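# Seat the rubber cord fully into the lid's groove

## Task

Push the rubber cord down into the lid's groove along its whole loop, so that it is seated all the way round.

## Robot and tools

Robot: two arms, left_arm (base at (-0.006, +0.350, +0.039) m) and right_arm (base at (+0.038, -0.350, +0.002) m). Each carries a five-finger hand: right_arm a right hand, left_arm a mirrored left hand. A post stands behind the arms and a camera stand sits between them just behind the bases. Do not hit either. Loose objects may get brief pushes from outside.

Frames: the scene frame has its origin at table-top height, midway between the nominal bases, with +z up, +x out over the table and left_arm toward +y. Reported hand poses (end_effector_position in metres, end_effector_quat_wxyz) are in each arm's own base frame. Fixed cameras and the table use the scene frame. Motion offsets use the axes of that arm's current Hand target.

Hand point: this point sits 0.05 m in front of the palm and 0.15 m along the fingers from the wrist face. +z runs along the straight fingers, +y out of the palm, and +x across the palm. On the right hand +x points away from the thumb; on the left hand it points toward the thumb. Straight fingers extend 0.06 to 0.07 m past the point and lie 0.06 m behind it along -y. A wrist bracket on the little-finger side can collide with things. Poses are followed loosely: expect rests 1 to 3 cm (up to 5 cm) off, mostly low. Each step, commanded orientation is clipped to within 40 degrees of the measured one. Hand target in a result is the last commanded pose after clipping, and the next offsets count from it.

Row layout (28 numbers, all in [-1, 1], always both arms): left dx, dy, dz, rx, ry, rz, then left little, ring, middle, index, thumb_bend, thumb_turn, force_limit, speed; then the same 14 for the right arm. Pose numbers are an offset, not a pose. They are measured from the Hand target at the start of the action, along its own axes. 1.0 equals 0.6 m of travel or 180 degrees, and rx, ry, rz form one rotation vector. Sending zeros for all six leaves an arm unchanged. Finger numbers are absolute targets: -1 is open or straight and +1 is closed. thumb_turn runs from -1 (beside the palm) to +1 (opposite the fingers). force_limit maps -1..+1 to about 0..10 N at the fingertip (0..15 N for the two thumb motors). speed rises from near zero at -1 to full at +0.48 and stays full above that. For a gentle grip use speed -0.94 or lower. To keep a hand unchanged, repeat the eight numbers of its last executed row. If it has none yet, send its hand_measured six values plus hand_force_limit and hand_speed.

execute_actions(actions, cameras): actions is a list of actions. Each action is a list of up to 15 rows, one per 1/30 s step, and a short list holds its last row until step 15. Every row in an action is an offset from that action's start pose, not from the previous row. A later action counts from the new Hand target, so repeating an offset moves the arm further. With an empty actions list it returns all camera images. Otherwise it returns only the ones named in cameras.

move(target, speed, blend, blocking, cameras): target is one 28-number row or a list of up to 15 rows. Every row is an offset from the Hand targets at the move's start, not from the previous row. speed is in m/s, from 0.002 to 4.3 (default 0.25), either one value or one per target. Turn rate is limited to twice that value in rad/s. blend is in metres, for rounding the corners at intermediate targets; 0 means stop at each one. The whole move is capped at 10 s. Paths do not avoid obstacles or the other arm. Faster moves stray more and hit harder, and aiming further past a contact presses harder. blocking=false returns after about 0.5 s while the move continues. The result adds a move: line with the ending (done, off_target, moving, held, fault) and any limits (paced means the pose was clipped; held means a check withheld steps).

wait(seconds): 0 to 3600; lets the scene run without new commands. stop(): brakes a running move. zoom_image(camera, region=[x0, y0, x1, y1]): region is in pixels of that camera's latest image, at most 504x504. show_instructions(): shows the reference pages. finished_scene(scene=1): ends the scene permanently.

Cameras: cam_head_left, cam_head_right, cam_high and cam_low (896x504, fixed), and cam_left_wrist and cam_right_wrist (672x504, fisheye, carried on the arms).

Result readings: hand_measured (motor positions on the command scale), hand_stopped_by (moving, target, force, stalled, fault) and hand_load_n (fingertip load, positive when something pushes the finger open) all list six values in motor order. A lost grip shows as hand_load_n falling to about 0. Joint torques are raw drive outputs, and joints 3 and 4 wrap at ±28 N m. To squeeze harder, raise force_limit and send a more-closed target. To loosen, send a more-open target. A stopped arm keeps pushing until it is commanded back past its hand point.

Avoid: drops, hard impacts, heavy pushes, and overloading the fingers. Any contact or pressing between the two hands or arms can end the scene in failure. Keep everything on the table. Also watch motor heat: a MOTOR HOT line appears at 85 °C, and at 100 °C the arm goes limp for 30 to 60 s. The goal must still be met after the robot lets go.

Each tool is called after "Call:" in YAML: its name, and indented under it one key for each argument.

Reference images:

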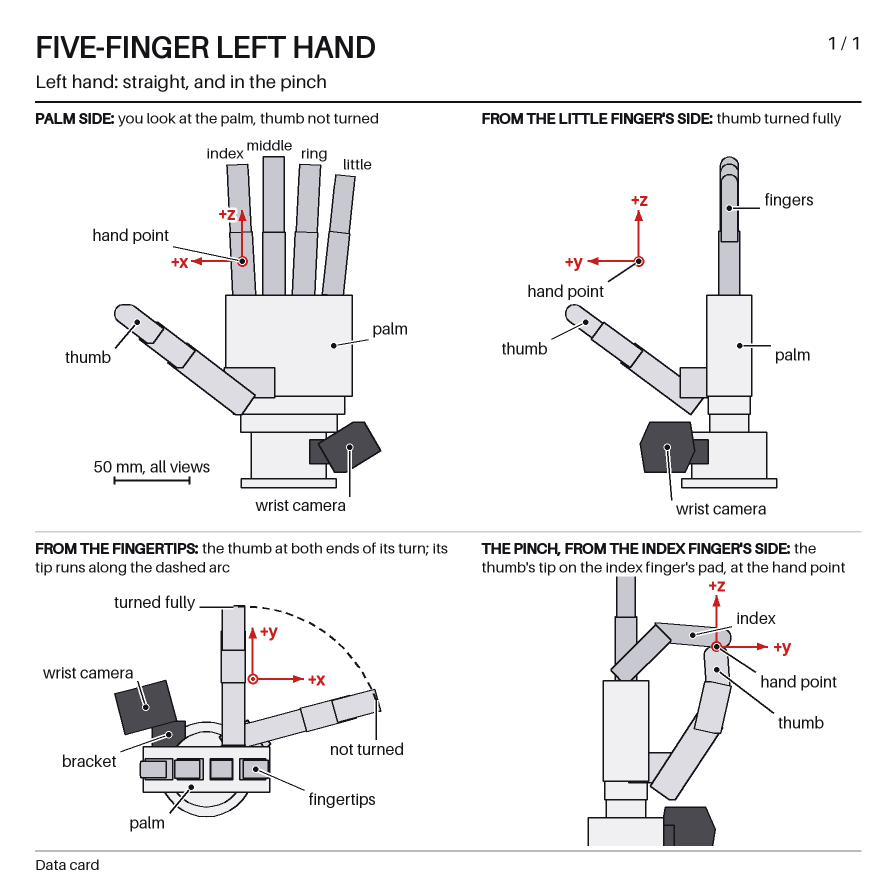

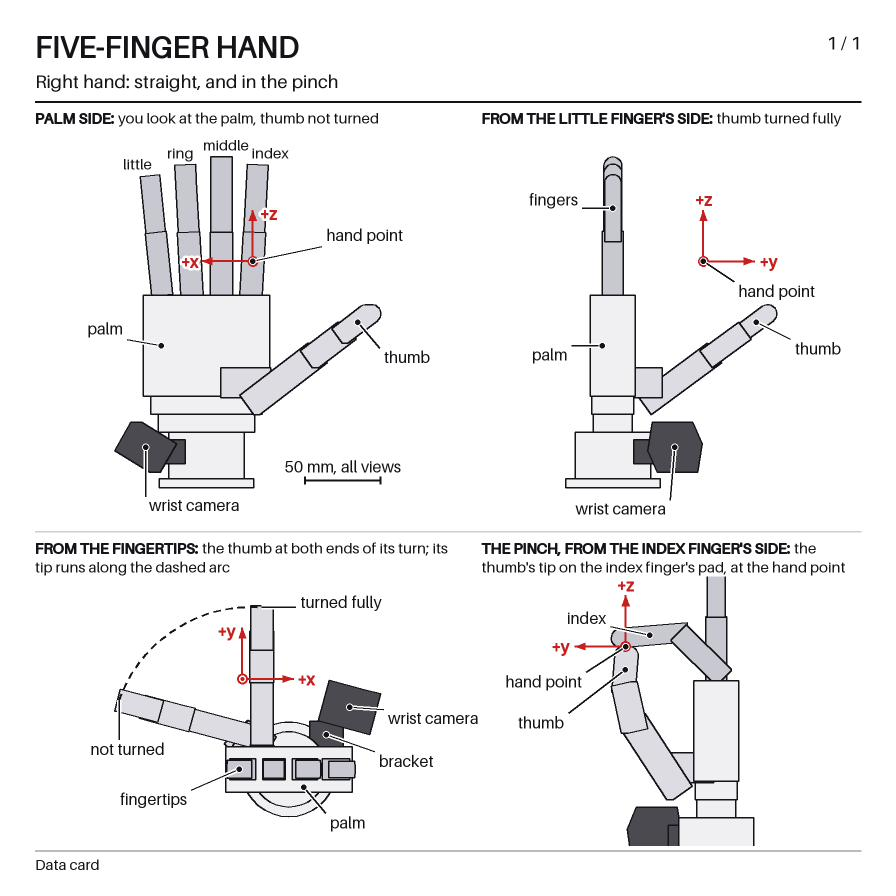

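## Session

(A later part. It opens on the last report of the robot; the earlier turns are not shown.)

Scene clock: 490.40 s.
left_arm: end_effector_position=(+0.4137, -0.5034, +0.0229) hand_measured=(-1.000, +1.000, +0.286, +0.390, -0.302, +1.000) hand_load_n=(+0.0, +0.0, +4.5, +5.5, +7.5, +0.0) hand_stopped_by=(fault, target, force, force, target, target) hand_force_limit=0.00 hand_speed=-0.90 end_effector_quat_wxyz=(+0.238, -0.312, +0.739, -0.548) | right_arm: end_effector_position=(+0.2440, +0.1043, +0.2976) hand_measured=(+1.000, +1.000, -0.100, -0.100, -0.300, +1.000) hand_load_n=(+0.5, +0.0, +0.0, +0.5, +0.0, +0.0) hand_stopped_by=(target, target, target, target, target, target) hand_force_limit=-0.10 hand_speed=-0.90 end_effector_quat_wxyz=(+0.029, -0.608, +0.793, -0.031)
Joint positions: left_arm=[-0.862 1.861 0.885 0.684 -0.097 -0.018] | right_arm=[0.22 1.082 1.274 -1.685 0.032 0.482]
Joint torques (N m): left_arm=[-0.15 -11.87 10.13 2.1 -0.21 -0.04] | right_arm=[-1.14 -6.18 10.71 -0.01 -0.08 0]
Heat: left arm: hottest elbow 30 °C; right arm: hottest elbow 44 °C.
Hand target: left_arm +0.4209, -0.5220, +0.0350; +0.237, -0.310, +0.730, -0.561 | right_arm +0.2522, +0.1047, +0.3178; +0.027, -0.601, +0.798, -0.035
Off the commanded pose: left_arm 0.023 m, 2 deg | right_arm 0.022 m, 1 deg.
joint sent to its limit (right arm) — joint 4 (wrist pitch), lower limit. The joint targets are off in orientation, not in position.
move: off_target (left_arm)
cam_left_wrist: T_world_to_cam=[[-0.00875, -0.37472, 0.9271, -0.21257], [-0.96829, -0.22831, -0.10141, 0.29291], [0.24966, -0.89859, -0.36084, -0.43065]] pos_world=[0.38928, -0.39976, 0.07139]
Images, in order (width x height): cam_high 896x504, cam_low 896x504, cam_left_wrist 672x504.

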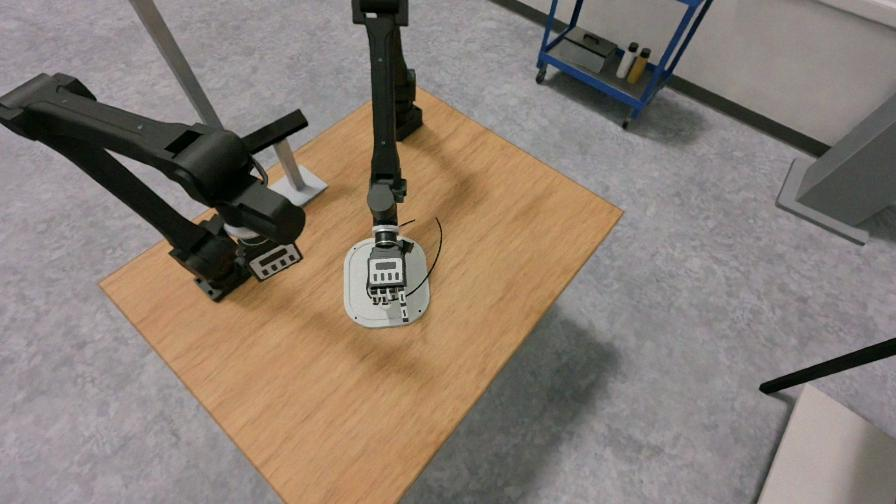

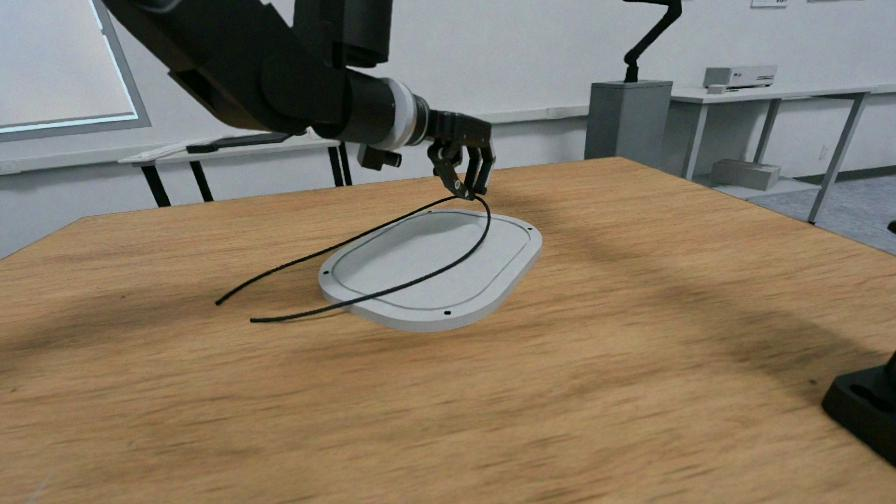

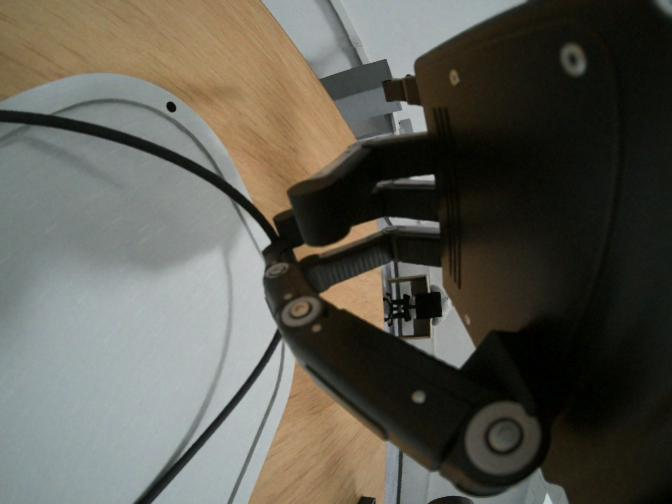

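Call:
zoom_image:
  camera: "cam_left_wrist"
  region: [0, 60, 320, 300]

Call:
zoom_image:
  camera: "cam_left_wrist"
  region: [100, 240, 360, 504]

Scaled by 1.575 from the camera's image (finer frame: 960x720).

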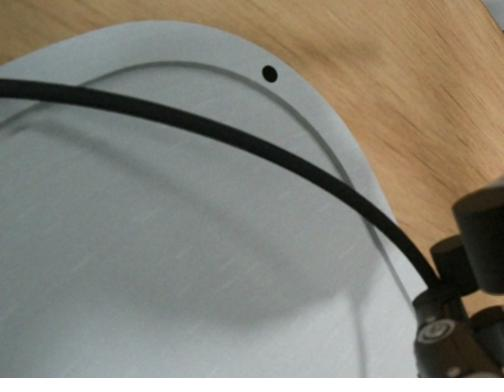

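Scaled by 1.909 from the camera's image (finer frame: 960x720).

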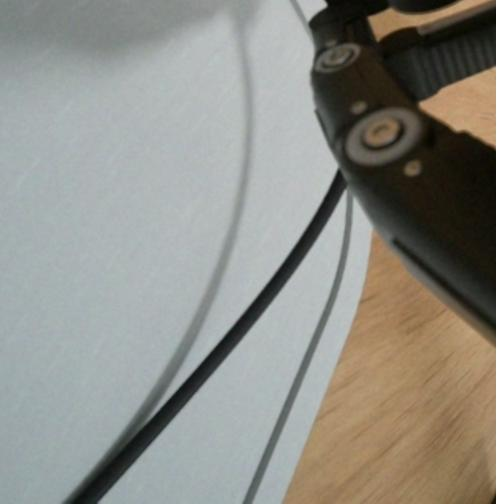

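Call:
zoom_image:
  camera: "cam_left_wrist"
  region: [190, 150, 320, 350]

Scaled by 2.520 from the camera's image (finer frame: 960x720).

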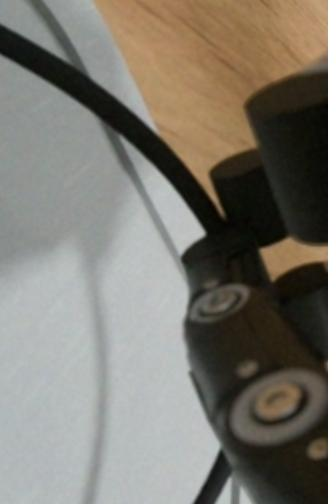

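Call:
move:
  target: [0.0117,0.0542,0.049,0,0,0,-1,1,0.6,0.6,-0.3,1,0.0,-0.9,0,0,0,0,0,0,1,1,-0.1,-0.1,-0.3,1,-0.1,-0.9]
  cameras: ["cam_left_wrist","cam_low","cam_high"]
  speed: 0.04

Call:
zoom_image:
  camera: "cam_high"
  region: [320, 200, 480, 340]

Call:
zoom_image:
  camera: "cam_left_wrist"
  region: [190, 150, 320, 350]

Scene clock: 545.67 s.
left_arm: end_effector_position=(+0.4237, -0.5213, -0.0143) hand_measured=(-1.000, +1.000, +0.286, +0.390, -0.302, +1.000) hand_load_n=(+0.0, +0.0, +4.5, +5.5, +7.5, +0.0) hand_stopped_by=(fault, target, force, force, target, target) hand_force_limit=0.00 hand_speed=-0.90 end_effector_quat_wxyz=(+0.237, -0.313, +0.741, -0.544) | right_arm: end_effector_position=(+0.2440, +0.1043, +0.2976) hand_measured=(+1.000, +1.000, -0.100, -0.100, -0.300, +1.000) hand_load_n=(+0.0, +0.0, +0.0, +0.0, +0.0, +0.5) hand_stopped_by=(target, target, target, target, target, target) hand_force_limit=-0.10 hand_speed=-0.90 end_effector_quat_wxyz=(+0.029, -0.608, +0.793, -0.031)
Joint positions: left_arm=[-0.871 1.98 0.948 0.73 -0.106 -0.022] | right_arm=[0.22 1.082 1.274 -1.685 0.032 0.482]
Joint torques (N m): left_arm=[-0.97 -13.45 9.74 2.84 -0.27 -0.06] | right_arm=[-1.2 -6.18 10.7 -0.01 -0.09 0]
Heat: left arm: hottest elbow 33 °C; right arm: hottest elbow 44 °C.
Hand target: left_arm +0.4303, -0.5411, -0.0039; +0.237, -0.310, +0.730, -0.561 | right_arm +0.2522, +0.1047, +0.3178; +0.027, -0.601, +0.798, -0.035
Off the commanded pose: left_arm 0.023 m, 2 deg | right_arm 0.022 m, 1 deg.
joint sent to its limit (right arm) — joint 4 (wrist pitch), lower limit. The joint targets are off in orientation, not in position.
move: off_target (left_arm)
cam_left_wrist: T_world_to_cam=[[-0.00161, -0.38167, 0.9243, -0.19134], [-0.96867, -0.22895, -0.09623, 0.29463], [0.24834, -0.89549, -0.36935, -0.46063]] pos_world=[0.39949, -0.41807, 0.03508]
Images, in order (width x height): cam_high 896x504, cam_low 896x504, cam_left_wrist 672x504.

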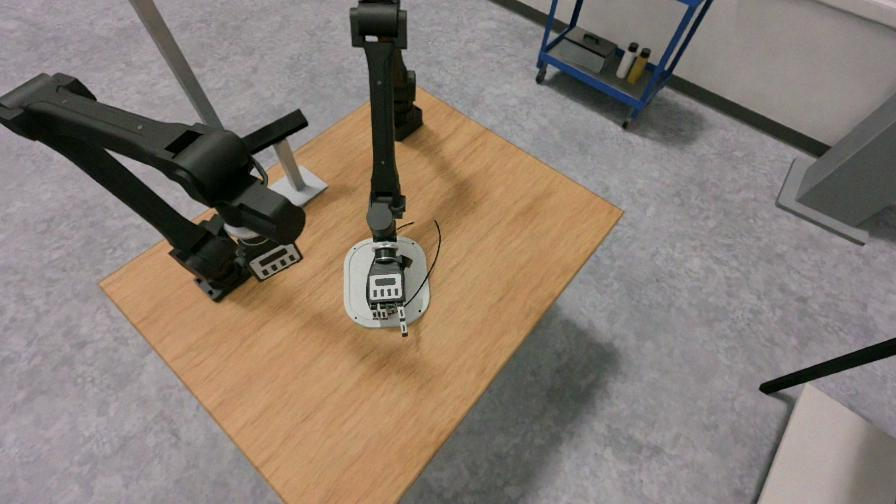

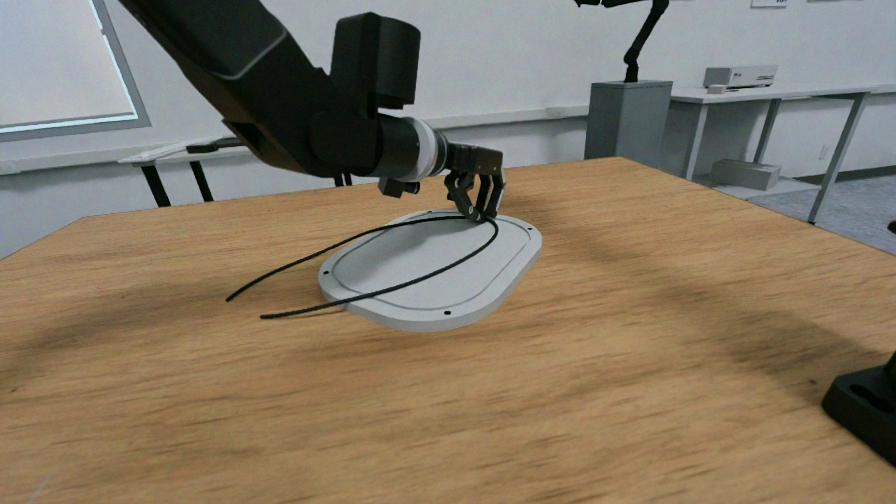

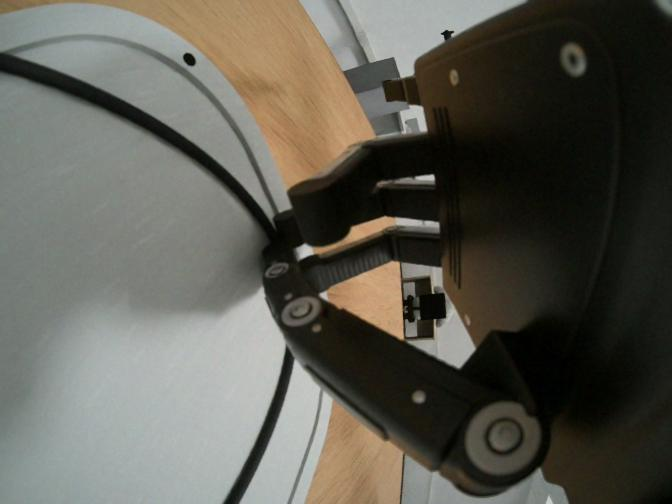

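Scaled by 3.150 from the camera's image (finer frame: 1280x720).

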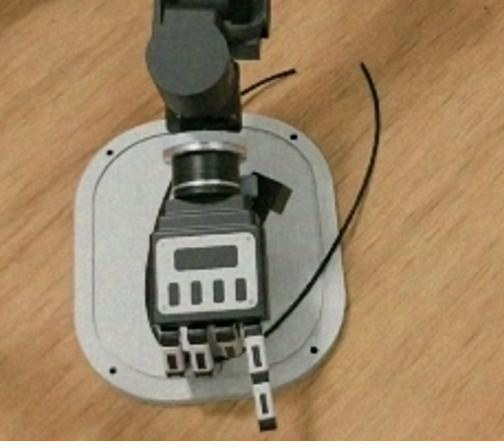

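Scaled by 2.520 from the camera's image (finer frame: 960x720).

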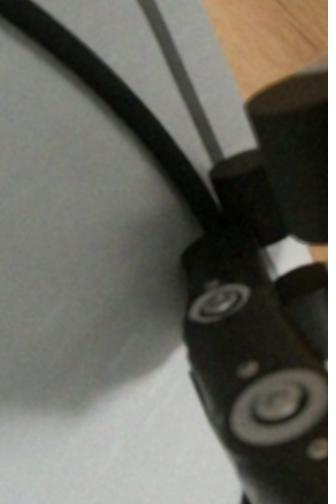

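Call:
move:
  target: [0,-0.0052,0.0125,0,0,0,-1,1,0.6,0.6,-0.3,1,0.0,-0.9,0,0,0,0,0,0,1,1,-0.1,-0.1,-0.3,1,-0.1,-0.9]
  cameras: ["cam_left_wrist","cam_low","cam_high"]
  speed: 0.04

Call:
zoom_image:
  camera: "cam_left_wrist"
  region: [190, 150, 320, 350]

Call:
zoom_image:
  camera: "cam_low"
  region: [420, 150, 560, 270]

Scene clock: 567.13 s.
left_arm: end_effector_position=(+0.4294, -0.5281, -0.0137) hand_measured=(-1.000, +1.000, +0.286, +0.390, -0.302, +1.000) hand_load_n=(+0.0, +0.0, +4.0, +5.5, +7.5, +0.0) hand_stopped_by=(fault, target, force, force, target, target) hand_force_limit=0.00 hand_speed=-0.90 end_effector_quat_wxyz=(+0.238, -0.313, +0.739, -0.547) | right_arm: end_effector_position=(+0.2440, +0.1043, +0.2976) hand_measured=(+1.000, +1.000, -0.100, -0.100, -0.300, +1.000) hand_load_n=(+0.0, +0.0, +0.0, +0.0, +0.0, +0.0) hand_stopped_by=(target, target, target, target, target, target) hand_force_limit=-0.10 hand_speed=-0.90 end_effector_quat_wxyz=(+0.029, -0.608, +0.793, -0.031)
Joint positions: left_arm=[-0.871 1.995 0.972 0.73 -0.106 -0.022] | right_arm=[0.22 1.082 1.274 -1.685 0.032 0.482]
Joint torques (N m): left_arm=[-0.5 -14.21 9.77 2.03 -0.2 -0.01] | right_arm=[-1.14 -6.12 10.73 -0.02 -0.08 0]
Heat: left arm: hottest elbow 32 °C; right arm: hottest elbow 44 °C.
Hand target: left_arm +0.4361, -0.5466, -0.0028; +0.237, -0.310, +0.730, -0.561 | right_arm +0.2522, +0.1047, +0.3178; +0.027, -0.601, +0.798, -0.035
Off the commanded pose: left_arm 0.023 m, 2 deg | right_arm 0.022 m, 1 deg.
joint sent to its limit (right arm) — joint 4 (wrist pitch), lower limit. The joint targets are off in orientation, not in position.
move: off_target (left_arm)
cam_left_wrist: T_world_to_cam=[[-0.00691, -0.3755, 0.92679, -0.18896], [-0.96812, -0.22956, -0.10023, 0.29801], [0.25039, -0.89794, -0.36195, -0.46998]] pos_world=[0.40488, -0.42456, 0.03489]
Images, in order (width x height): cam_high 896x504, cam_low 896x504, cam_left_wrist 672x504.

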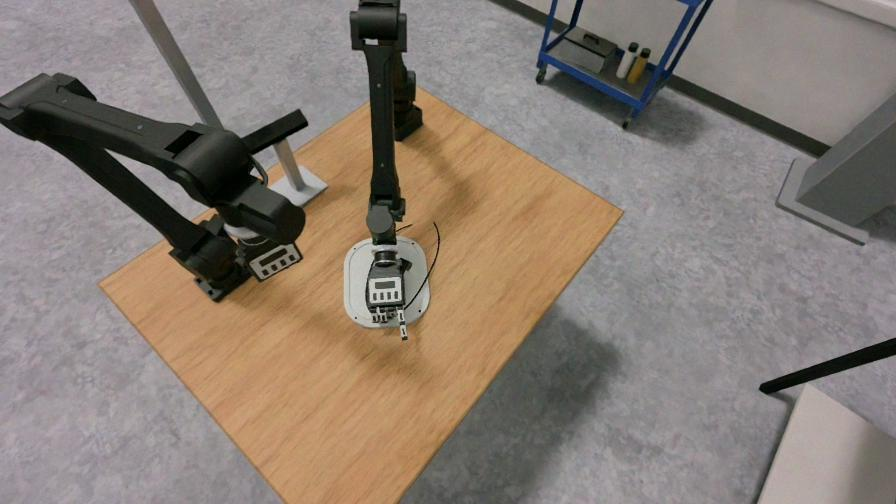

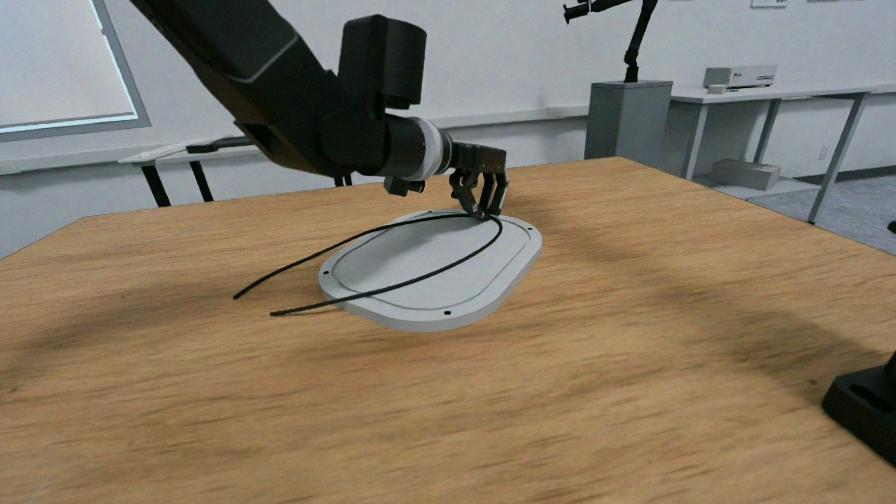

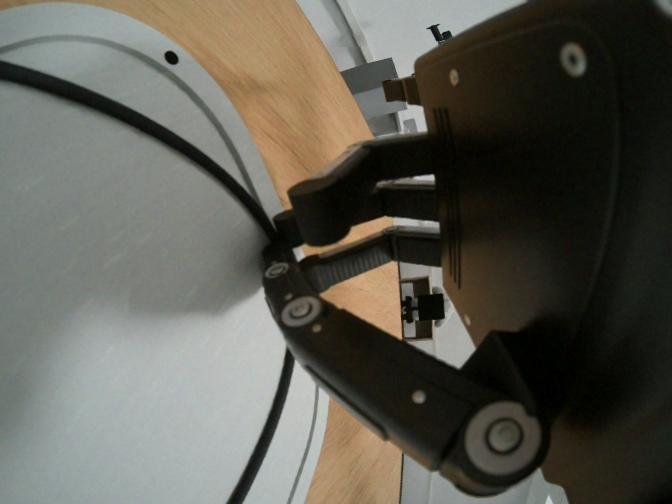

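Scaled by 2.520 from the camera's image (finer frame: 960x720).

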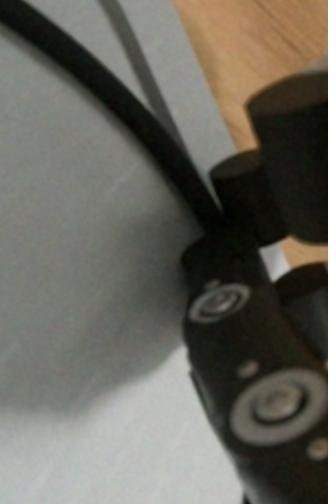

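Scaled by 3.600 from the camera's image (finer frame: 1280x720).

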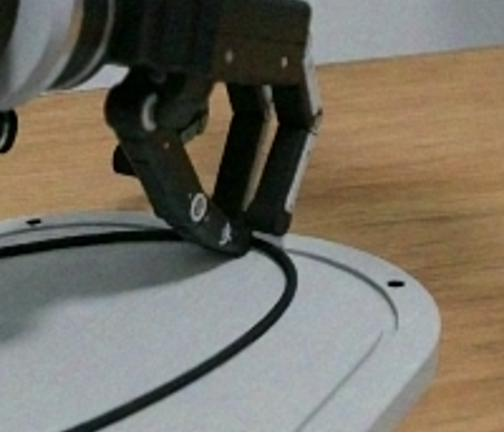

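Call:
move:
  target: [0,0.0148,0.0091,0,0,0,-1,1,0.6,0.6,-0.3,1,0.0,-0.9,0,0,0,0,0,0,1,1,-0.1,-0.1,-0.3,1,-0.1,-0.9]
  cameras: ["cam_left_wrist","cam_low"]
  speed: 0.03

Call:
zoom_image:
  camera: "cam_left_wrist"
  region: [190, 150, 320, 350]

Call:
zoom_image:
  camera: "cam_low"
  region: [420, 150, 560, 270]

Scene clock: 574.87 s.
left_arm: end_effector_position=(+0.4332, -0.5326, -0.0142) hand_measured=(-1.000, +1.000, +0.286, +0.390, -0.302, +1.000) hand_load_n=(+0.0, +0.0, +4.0, +5.5, +7.0, +0.0) hand_stopped_by=(fault, target, force, force, target, target) hand_force_limit=0.00 hand_speed=-0.90 end_effector_quat_wxyz=(+0.239, -0.312, +0.736, -0.551) | right_arm: end_effector_position=(+0.2440, +0.1043, +0.2976) hand_measured=(+1.000, +1.000, -0.100, -0.100, -0.300, +1.000) hand_load_n=(+0.0, +0.0, +0.0, +0.0, +0.0, +0.0) hand_stopped_by=(target, target, target, target, target, target) hand_force_limit=-0.10 hand_speed=-0.90 end_effector_quat_wxyz=(+0.029, -0.608, +0.793, -0.031)
Joint positions: left_arm=[-0.871 2.009 0.987 0.737 -0.106 -0.023] | right_arm=[0.22 1.082 1.274 -1.685 0.032 0.482]
Joint torques (N m): left_arm=[-0.32 -12.86 9.5 2.62 -0.17 -0.05] | right_arm=[-1.14 -6.12 10.71 -0.02 -0.08 0]
Heat: left arm: hottest elbow 32 °C; right arm: hottest elbow 45 °C.
Hand target: left_arm +0.4382, -0.5488, -0.0127; +0.237, -0.310, +0.730, -0.561 | right_arm +0.2522, +0.1047, +0.3178; +0.027, -0.601, +0.798, -0.035
Off the commanded pose: left_arm 0.017 m, 1 deg | right_arm 0.022 m, 1 deg.
joint sent to its limit (right arm) — joint 4 (wrist pitch), lower limit. The joint targets are off in orientation, not in position.
move: off_target (left_arm)
cam_left_wrist: T_world_to_cam=[[-0.01132, -0.3685, 0.92956, -0.1845], [-0.96754, -0.23065, -0.10322, 0.29968], [0.25245, -0.90056, -0.35393, -0.47735]] pos_world=[0.40837, -0.42874, 0.03349]
Images, in order (width x height): cam_low 896x504, cam_left_wrist 672x504.

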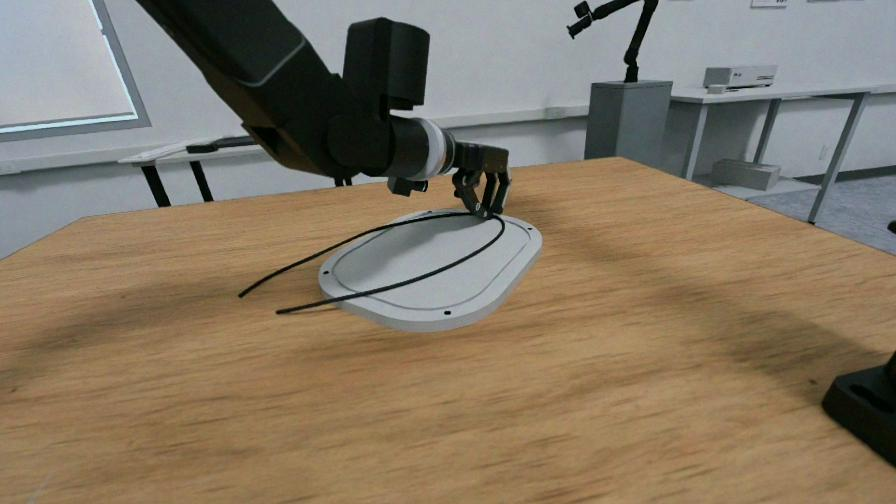

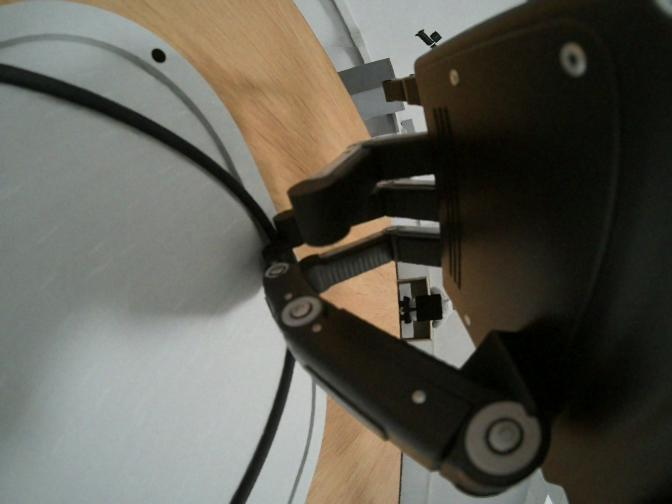

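Scaled by 2.520 from the camera's image (finer frame: 960x720).

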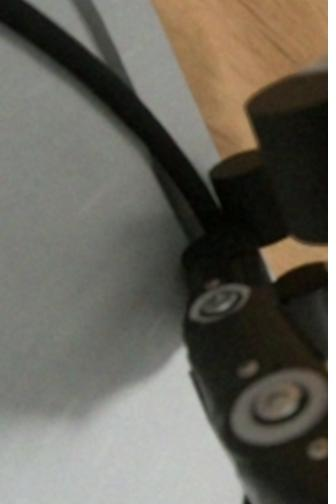

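Scaled by 3.600 from the camera's image (finer frame: 1280x720).

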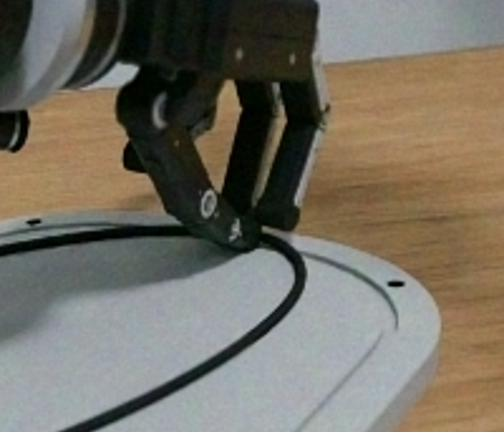

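Call:
move:
  target: [0,0.0193,0.0052,0,0,0,-1,1,0.6,0.6,-0.3,1,0.0,-0.9,0,0,0,0,0,0,1,1,-0.1,-0.1,-0.3,1,-0.1,-0.9]
  cameras: ["cam_left_wrist","cam_low"]
  speed: 0.03

Call:
zoom_image:
  camera: "cam_left_wrist"
  region: [190, 150, 320, 350]

Call:
zoom_image:
  camera: "cam_low"
  region: [420, 150, 560, 270]

Scene clock: 583.23 s.
left_arm: end_effector_position=(+0.4366, -0.5368, -0.0150) hand_measured=(-1.000, +1.000, +0.286, +0.390, -0.302, +1.000) hand_load_n=(+0.0, +0.0, +4.0, +5.5, +7.0, +0.0) hand_stopped_by=(fault, target, force, force, target, target) hand_force_limit=0.00 hand_speed=-0.90 end_effector_quat_wxyz=(+0.241, -0.311, +0.729, -0.559) | right_arm: end_effector_position=(+0.2440, +0.1043, +0.2976) hand_measured=(+1.000, +1.000, -0.100, -0.100, -0.300, +1.000) hand_load_n=(+0.0, +0.0, +0.0, +0.0, +0.0, +0.0) hand_stopped_by=(target, target, target, target, target, target) hand_force_limit=-0.10 hand_speed=-0.90 end_effector_quat_wxyz=(+0.029, -0.608, +0.793, -0.031)
Joint positions: left_arm=[-0.871 2.027 0.996 0.77 -0.106 -0.024] | right_arm=[0.22 1.082 1.274 -1.685 0.032 0.482]
Joint torques (N m): left_arm=[0.09 -12.1 8.87 2.3 -0.14 -0.03] | right_arm=[-1.14 -6.18 10.73 -0.01 -0.09 0]
Heat: left arm: hottest elbow 32 °C; right arm: hottest elbow 45 °C.
Hand target: left_arm +0.4382, -0.5487, -0.0249; +0.237, -0.310, +0.730, -0.561 | right_arm +0.2522, +0.1047, +0.3178; +0.027, -0.601, +0.798, -0.035
Off the commanded pose: left_arm 0.016 m, 1 deg | right_arm 0.022 m, 1 deg.
joint sent to its limit (right arm) — joint 4 (wrist pitch), lower limit. The joint targets are off in orientation, not in position.
move: off_target (left_arm)
cam_left_wrist: T_world_to_cam=[[-0.02351, -0.35176, 0.9358, -0.17089], [-0.96603, -0.23295, -0.11184, 0.29994], [0.25734, -0.90664, -0.33433, -0.48738]] pos_world=[0.41115, -0.43212, 0.03052]
Images, in order (width x height): cam_low 896x504, cam_left_wrist 672x504.

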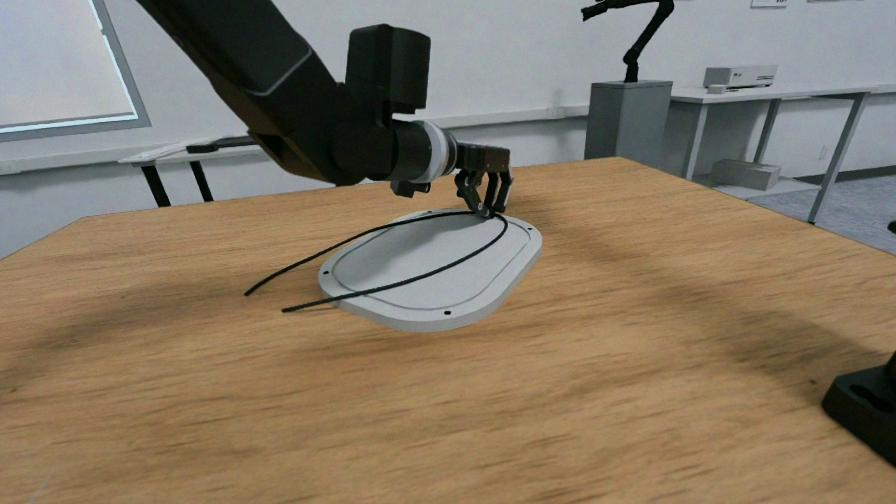

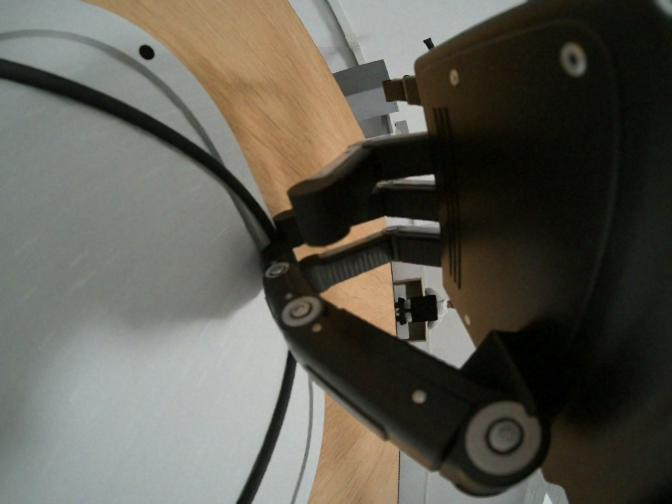

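Scaled by 2.520 from the camera's image (finer frame: 960x720).

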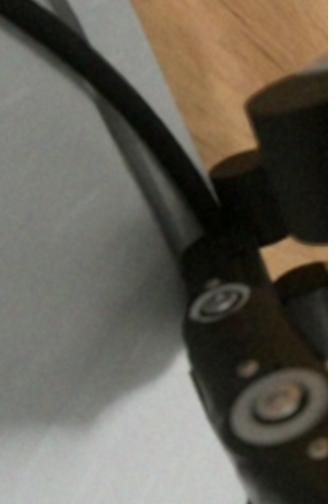

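Scaled by 3.600 from the camera's image (finer frame: 1280x720).

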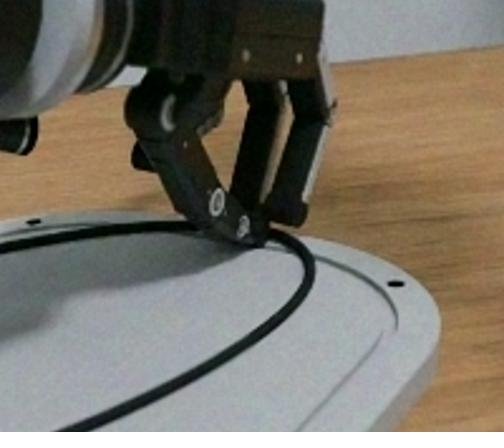

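Call:
move:
  target:
    - [0,-0.0161,-0.0043,0,0,0,-1,1,0.6,0.6,-0.3,1,0.0,-0.9,0,0,0,0,0,0,1,1,-0.1,-0.1,-0.3,1,-0.1,-0.9]
    - [0,-0.0161,-0.0043,0,0,0,-1,1,0.1,0.1,-0.3,1,0.0,-0.8,0,0,0,0,0,0,1,1,-0.1,-0.1,-0.3,1,-0.1,-0.9]
  cameras: ["cam_left_wrist","cam_low"]
  speed: 0.03

Call:
zoom_image:
  camera: "cam_left_wrist"
  region: [190, 150, 320, 350]

Call:
zoom_image:
  camera: "cam_low"
  region: [420, 150, 560, 270]

Scene clock: 597.40 s.
left_arm: end_effector_position=(+0.4357, -0.5358, -0.0177) hand_measured=(-1.000, +1.000, +0.100, +0.100, -0.300, +1.000) hand_load_n=(+0.5, +0.0, +0.0, +0.0, -0.5, +0.0) hand_stopped_by=(fault, target, target, target, target, target) hand_force_limit=0.00 hand_speed=-0.80 end_effector_quat_wxyz=(+0.240, -0.312, +0.732, -0.555) | right_arm: end_effector_position=(+0.2440, +0.1043, +0.2976) hand_measured=(+1.000, +1.000, -0.100, -0.100, -0.300, +1.000) hand_load_n=(+0.0, +0.0, +0.0, +0.0, +0.0, +0.0) hand_stopped_by=(target, target, target, target, target, target) hand_force_limit=-0.10 hand_speed=-0.90 end_effector_quat_wxyz=(+0.029, -0.608, +0.793, -0.031)
Joint positions: left_arm=[-0.871 2.028 0.996 0.759 -0.106 -0.025] | right_arm=[0.22 1.082 1.274 -1.685 0.032 0.482]
Joint torques (N m): left_arm=[-0.73 -13.68 8.73 1.69 -0.16 0.01] | right_arm=[-1.14 -6.12 10.71 -0.02 -0.09 0]
Heat: left arm: hottest elbow 32 °C; right arm: hottest elbow 45 °C.
Hand target: left_arm +0.4382, -0.5487, -0.0150; +0.237, -0.310, +0.730, -0.561 | right_arm +0.2522, +0.1047, +0.3178; +0.027, -0.601, +0.798, -0.035
Off the commanded pose: left_arm 0.013 m, 1 deg | right_arm 0.022 m, 1 deg.
joint sent to its limit (right arm) — joint 4 (wrist pitch), lower limit. The joint targets are off in orientation, not in position.
move: off_target (left_arm); target 2's new numbers were sent with left_arm's hand 0.012 m and 0 deg from that target
cam_left_wrist: T_world_to_cam=[[-0.0165, -0.35887, 0.93324, -0.17485], [-0.9668, -0.23232, -0.10643, 0.29976], [0.25501, -0.90401, -0.34313, -0.48486]] pos_world=[0.41056, -0.43143, 0.02871]
Images, in order (width x height): cam_low 896x504, cam_left_wrist 672x504.

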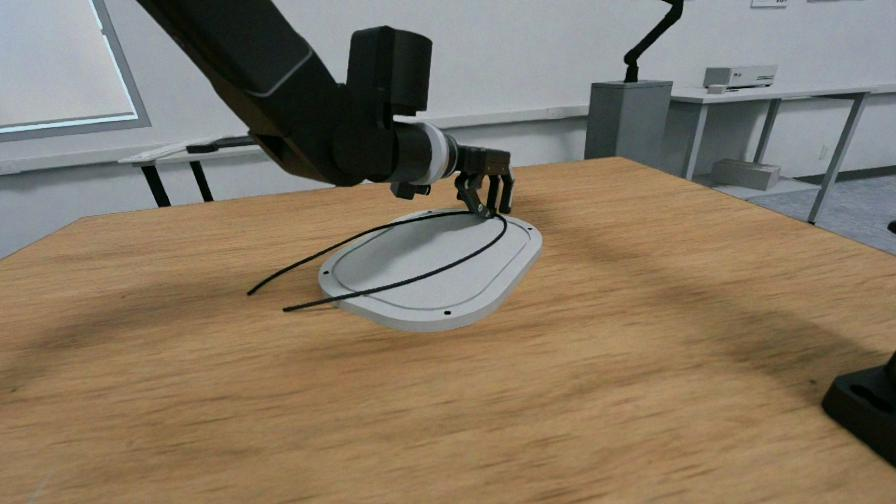

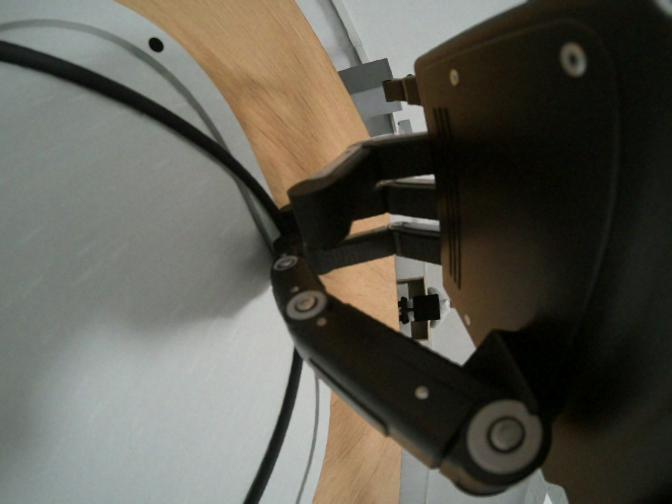

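Scaled by 2.520 from the camera's image (finer frame: 960x720).

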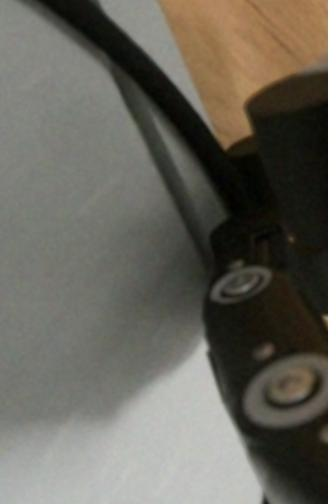

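Scaled by 3.600 from the camera's image (finer frame: 1280x720).

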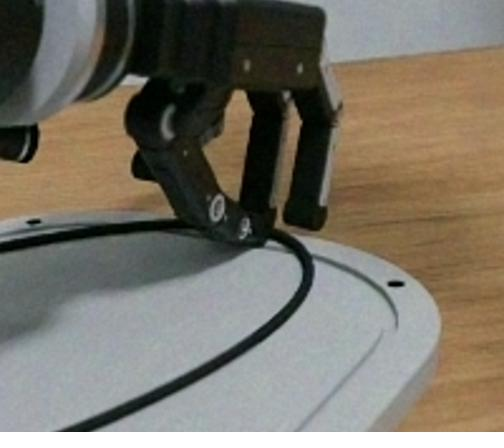

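Call:
move:
  target: [0,-0.1127,-0.0302,0,0,0,-1,1,0.0,0.0,-0.3,1,0.0,-0.8,0,0,0,0,0,0,1,1,-0.1,-0.1,-0.3,1,-0.1,-0.9]
  cameras: ["cam_left_wrist","cam_low","cam_high"]
  speed: 0.05

Call:
zoom_image:
  camera: "cam_left_wrist"
  region: [0, 0, 336, 252]

Call:
zoom_image:
  camera: "cam_low"
  region: [300, 180, 560, 340]

Scene clock: 604.47 s.
left_arm: end_effector_position=(+0.4316, -0.5311, +0.0225) hand_measured=(-1.000, +1.000, +0.000, +0.000, -0.300, +1.000) hand_load_n=(+0.0, +0.0, +0.0, +0.0, +0.5, +0.0) hand_stopped_by=(fault, target, target, target, target, target) hand_force_limit=0.00 hand_speed=-0.80 end_effector_quat_wxyz=(+0.234, -0.316, +0.745, -0.538) | right_arm: end_effector_position=(+0.2440, +0.1043, +0.2976) hand_measured=(+1.000, +1.000, -0.100, -0.100, -0.300, +1.000) hand_load_n=(+0.0, +0.0, +0.0, +0.0, +0.0, +0.0) hand_stopped_by=(target, target, target, target, target, target) hand_force_limit=-0.10 hand_speed=-0.90 end_effector_quat_wxyz=(+0.029, -0.608, +0.793, -0.031)
Joint positions: left_arm=[-0.871 1.909 0.998 0.592 -0.106 -0.026] | right_arm=[0.22 1.082 1.274 -1.685 0.032 0.482]
Joint torques (N m): left_arm=[-0.5 -17.14 9.88 1.92 -0.13 0] | right_arm=[-1.2 -6.12 10.7 -0.01 -0.08 0]
Heat: left arm: hottest shoulder 32 °C; right arm: hottest elbow 45 °C.
Hand target: left_arm +0.4383, -0.5488, +0.0552; +0.237, -0.310, +0.730, -0.561 | right_arm +0.2522, +0.1047, +0.3178; +0.027, -0.601, +0.798, -0.035
Off the commanded pose: left_arm 0.038 m, 3 deg | right_arm 0.022 m, 1 deg.
joint sent to its limit (right arm) — joint 4 (wrist pitch), lower limit. The joint targets are off in orientation, not in position.
move: off_target (left_arm)
cam_left_wrist: T_world_to_cam=[[0.01149, -0.39037, 0.92059, -0.23926], [-0.96959, -0.22945, -0.0852, 0.30345], [0.24448, -0.89161, -0.38113, -0.45379]] pos_world=[0.40791, -0.42838, 0.07316]
Images, in order (width x height): cam_high 896x504, cam_low 896x504, cam_left_wrist 672x504.

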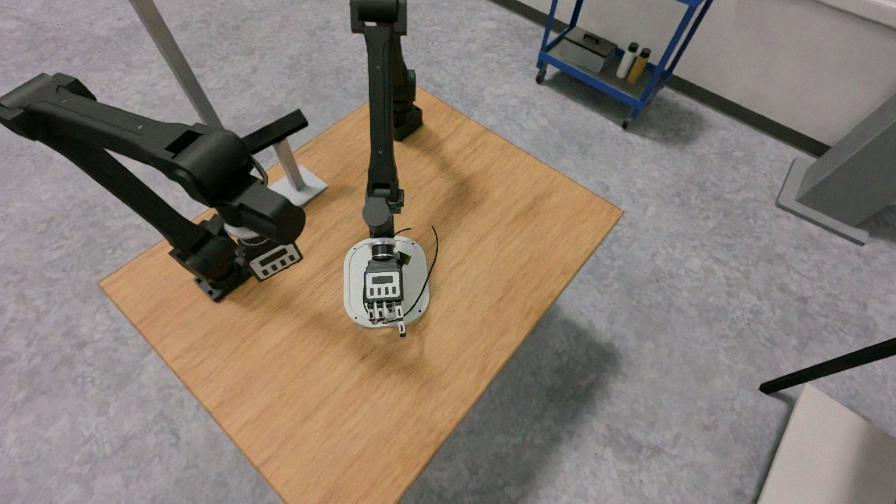

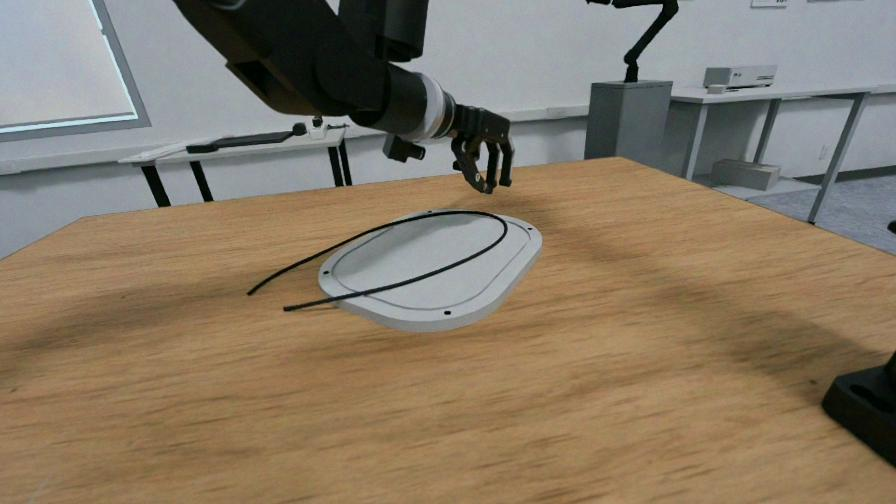

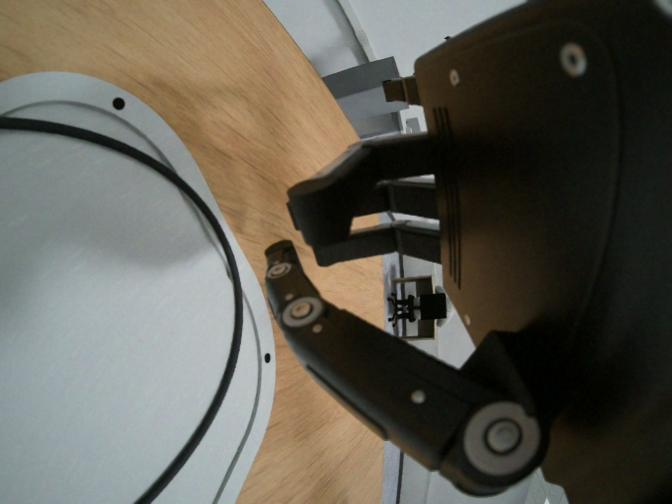

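Scaled by 1.500 from the camera's image (finer frame: 960x720).

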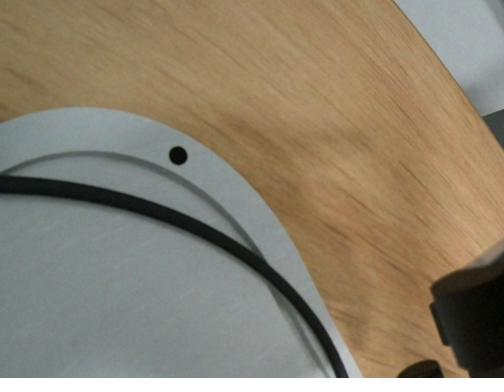

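Scaled by 1.938 from the camera's image (finer frame: 1280x720).

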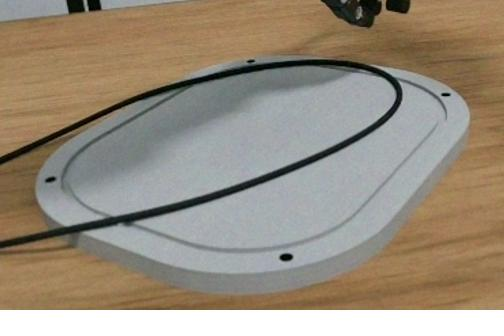

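Call:
zoom_image:
  camera: "cam_left_wrist"
  region: [100, 100, 300, 400]

Scaled by 1.680 from the camera's image (finer frame: 960x720).

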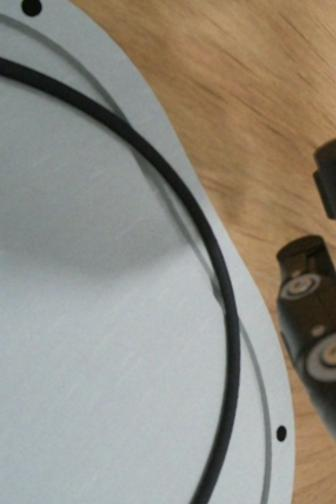

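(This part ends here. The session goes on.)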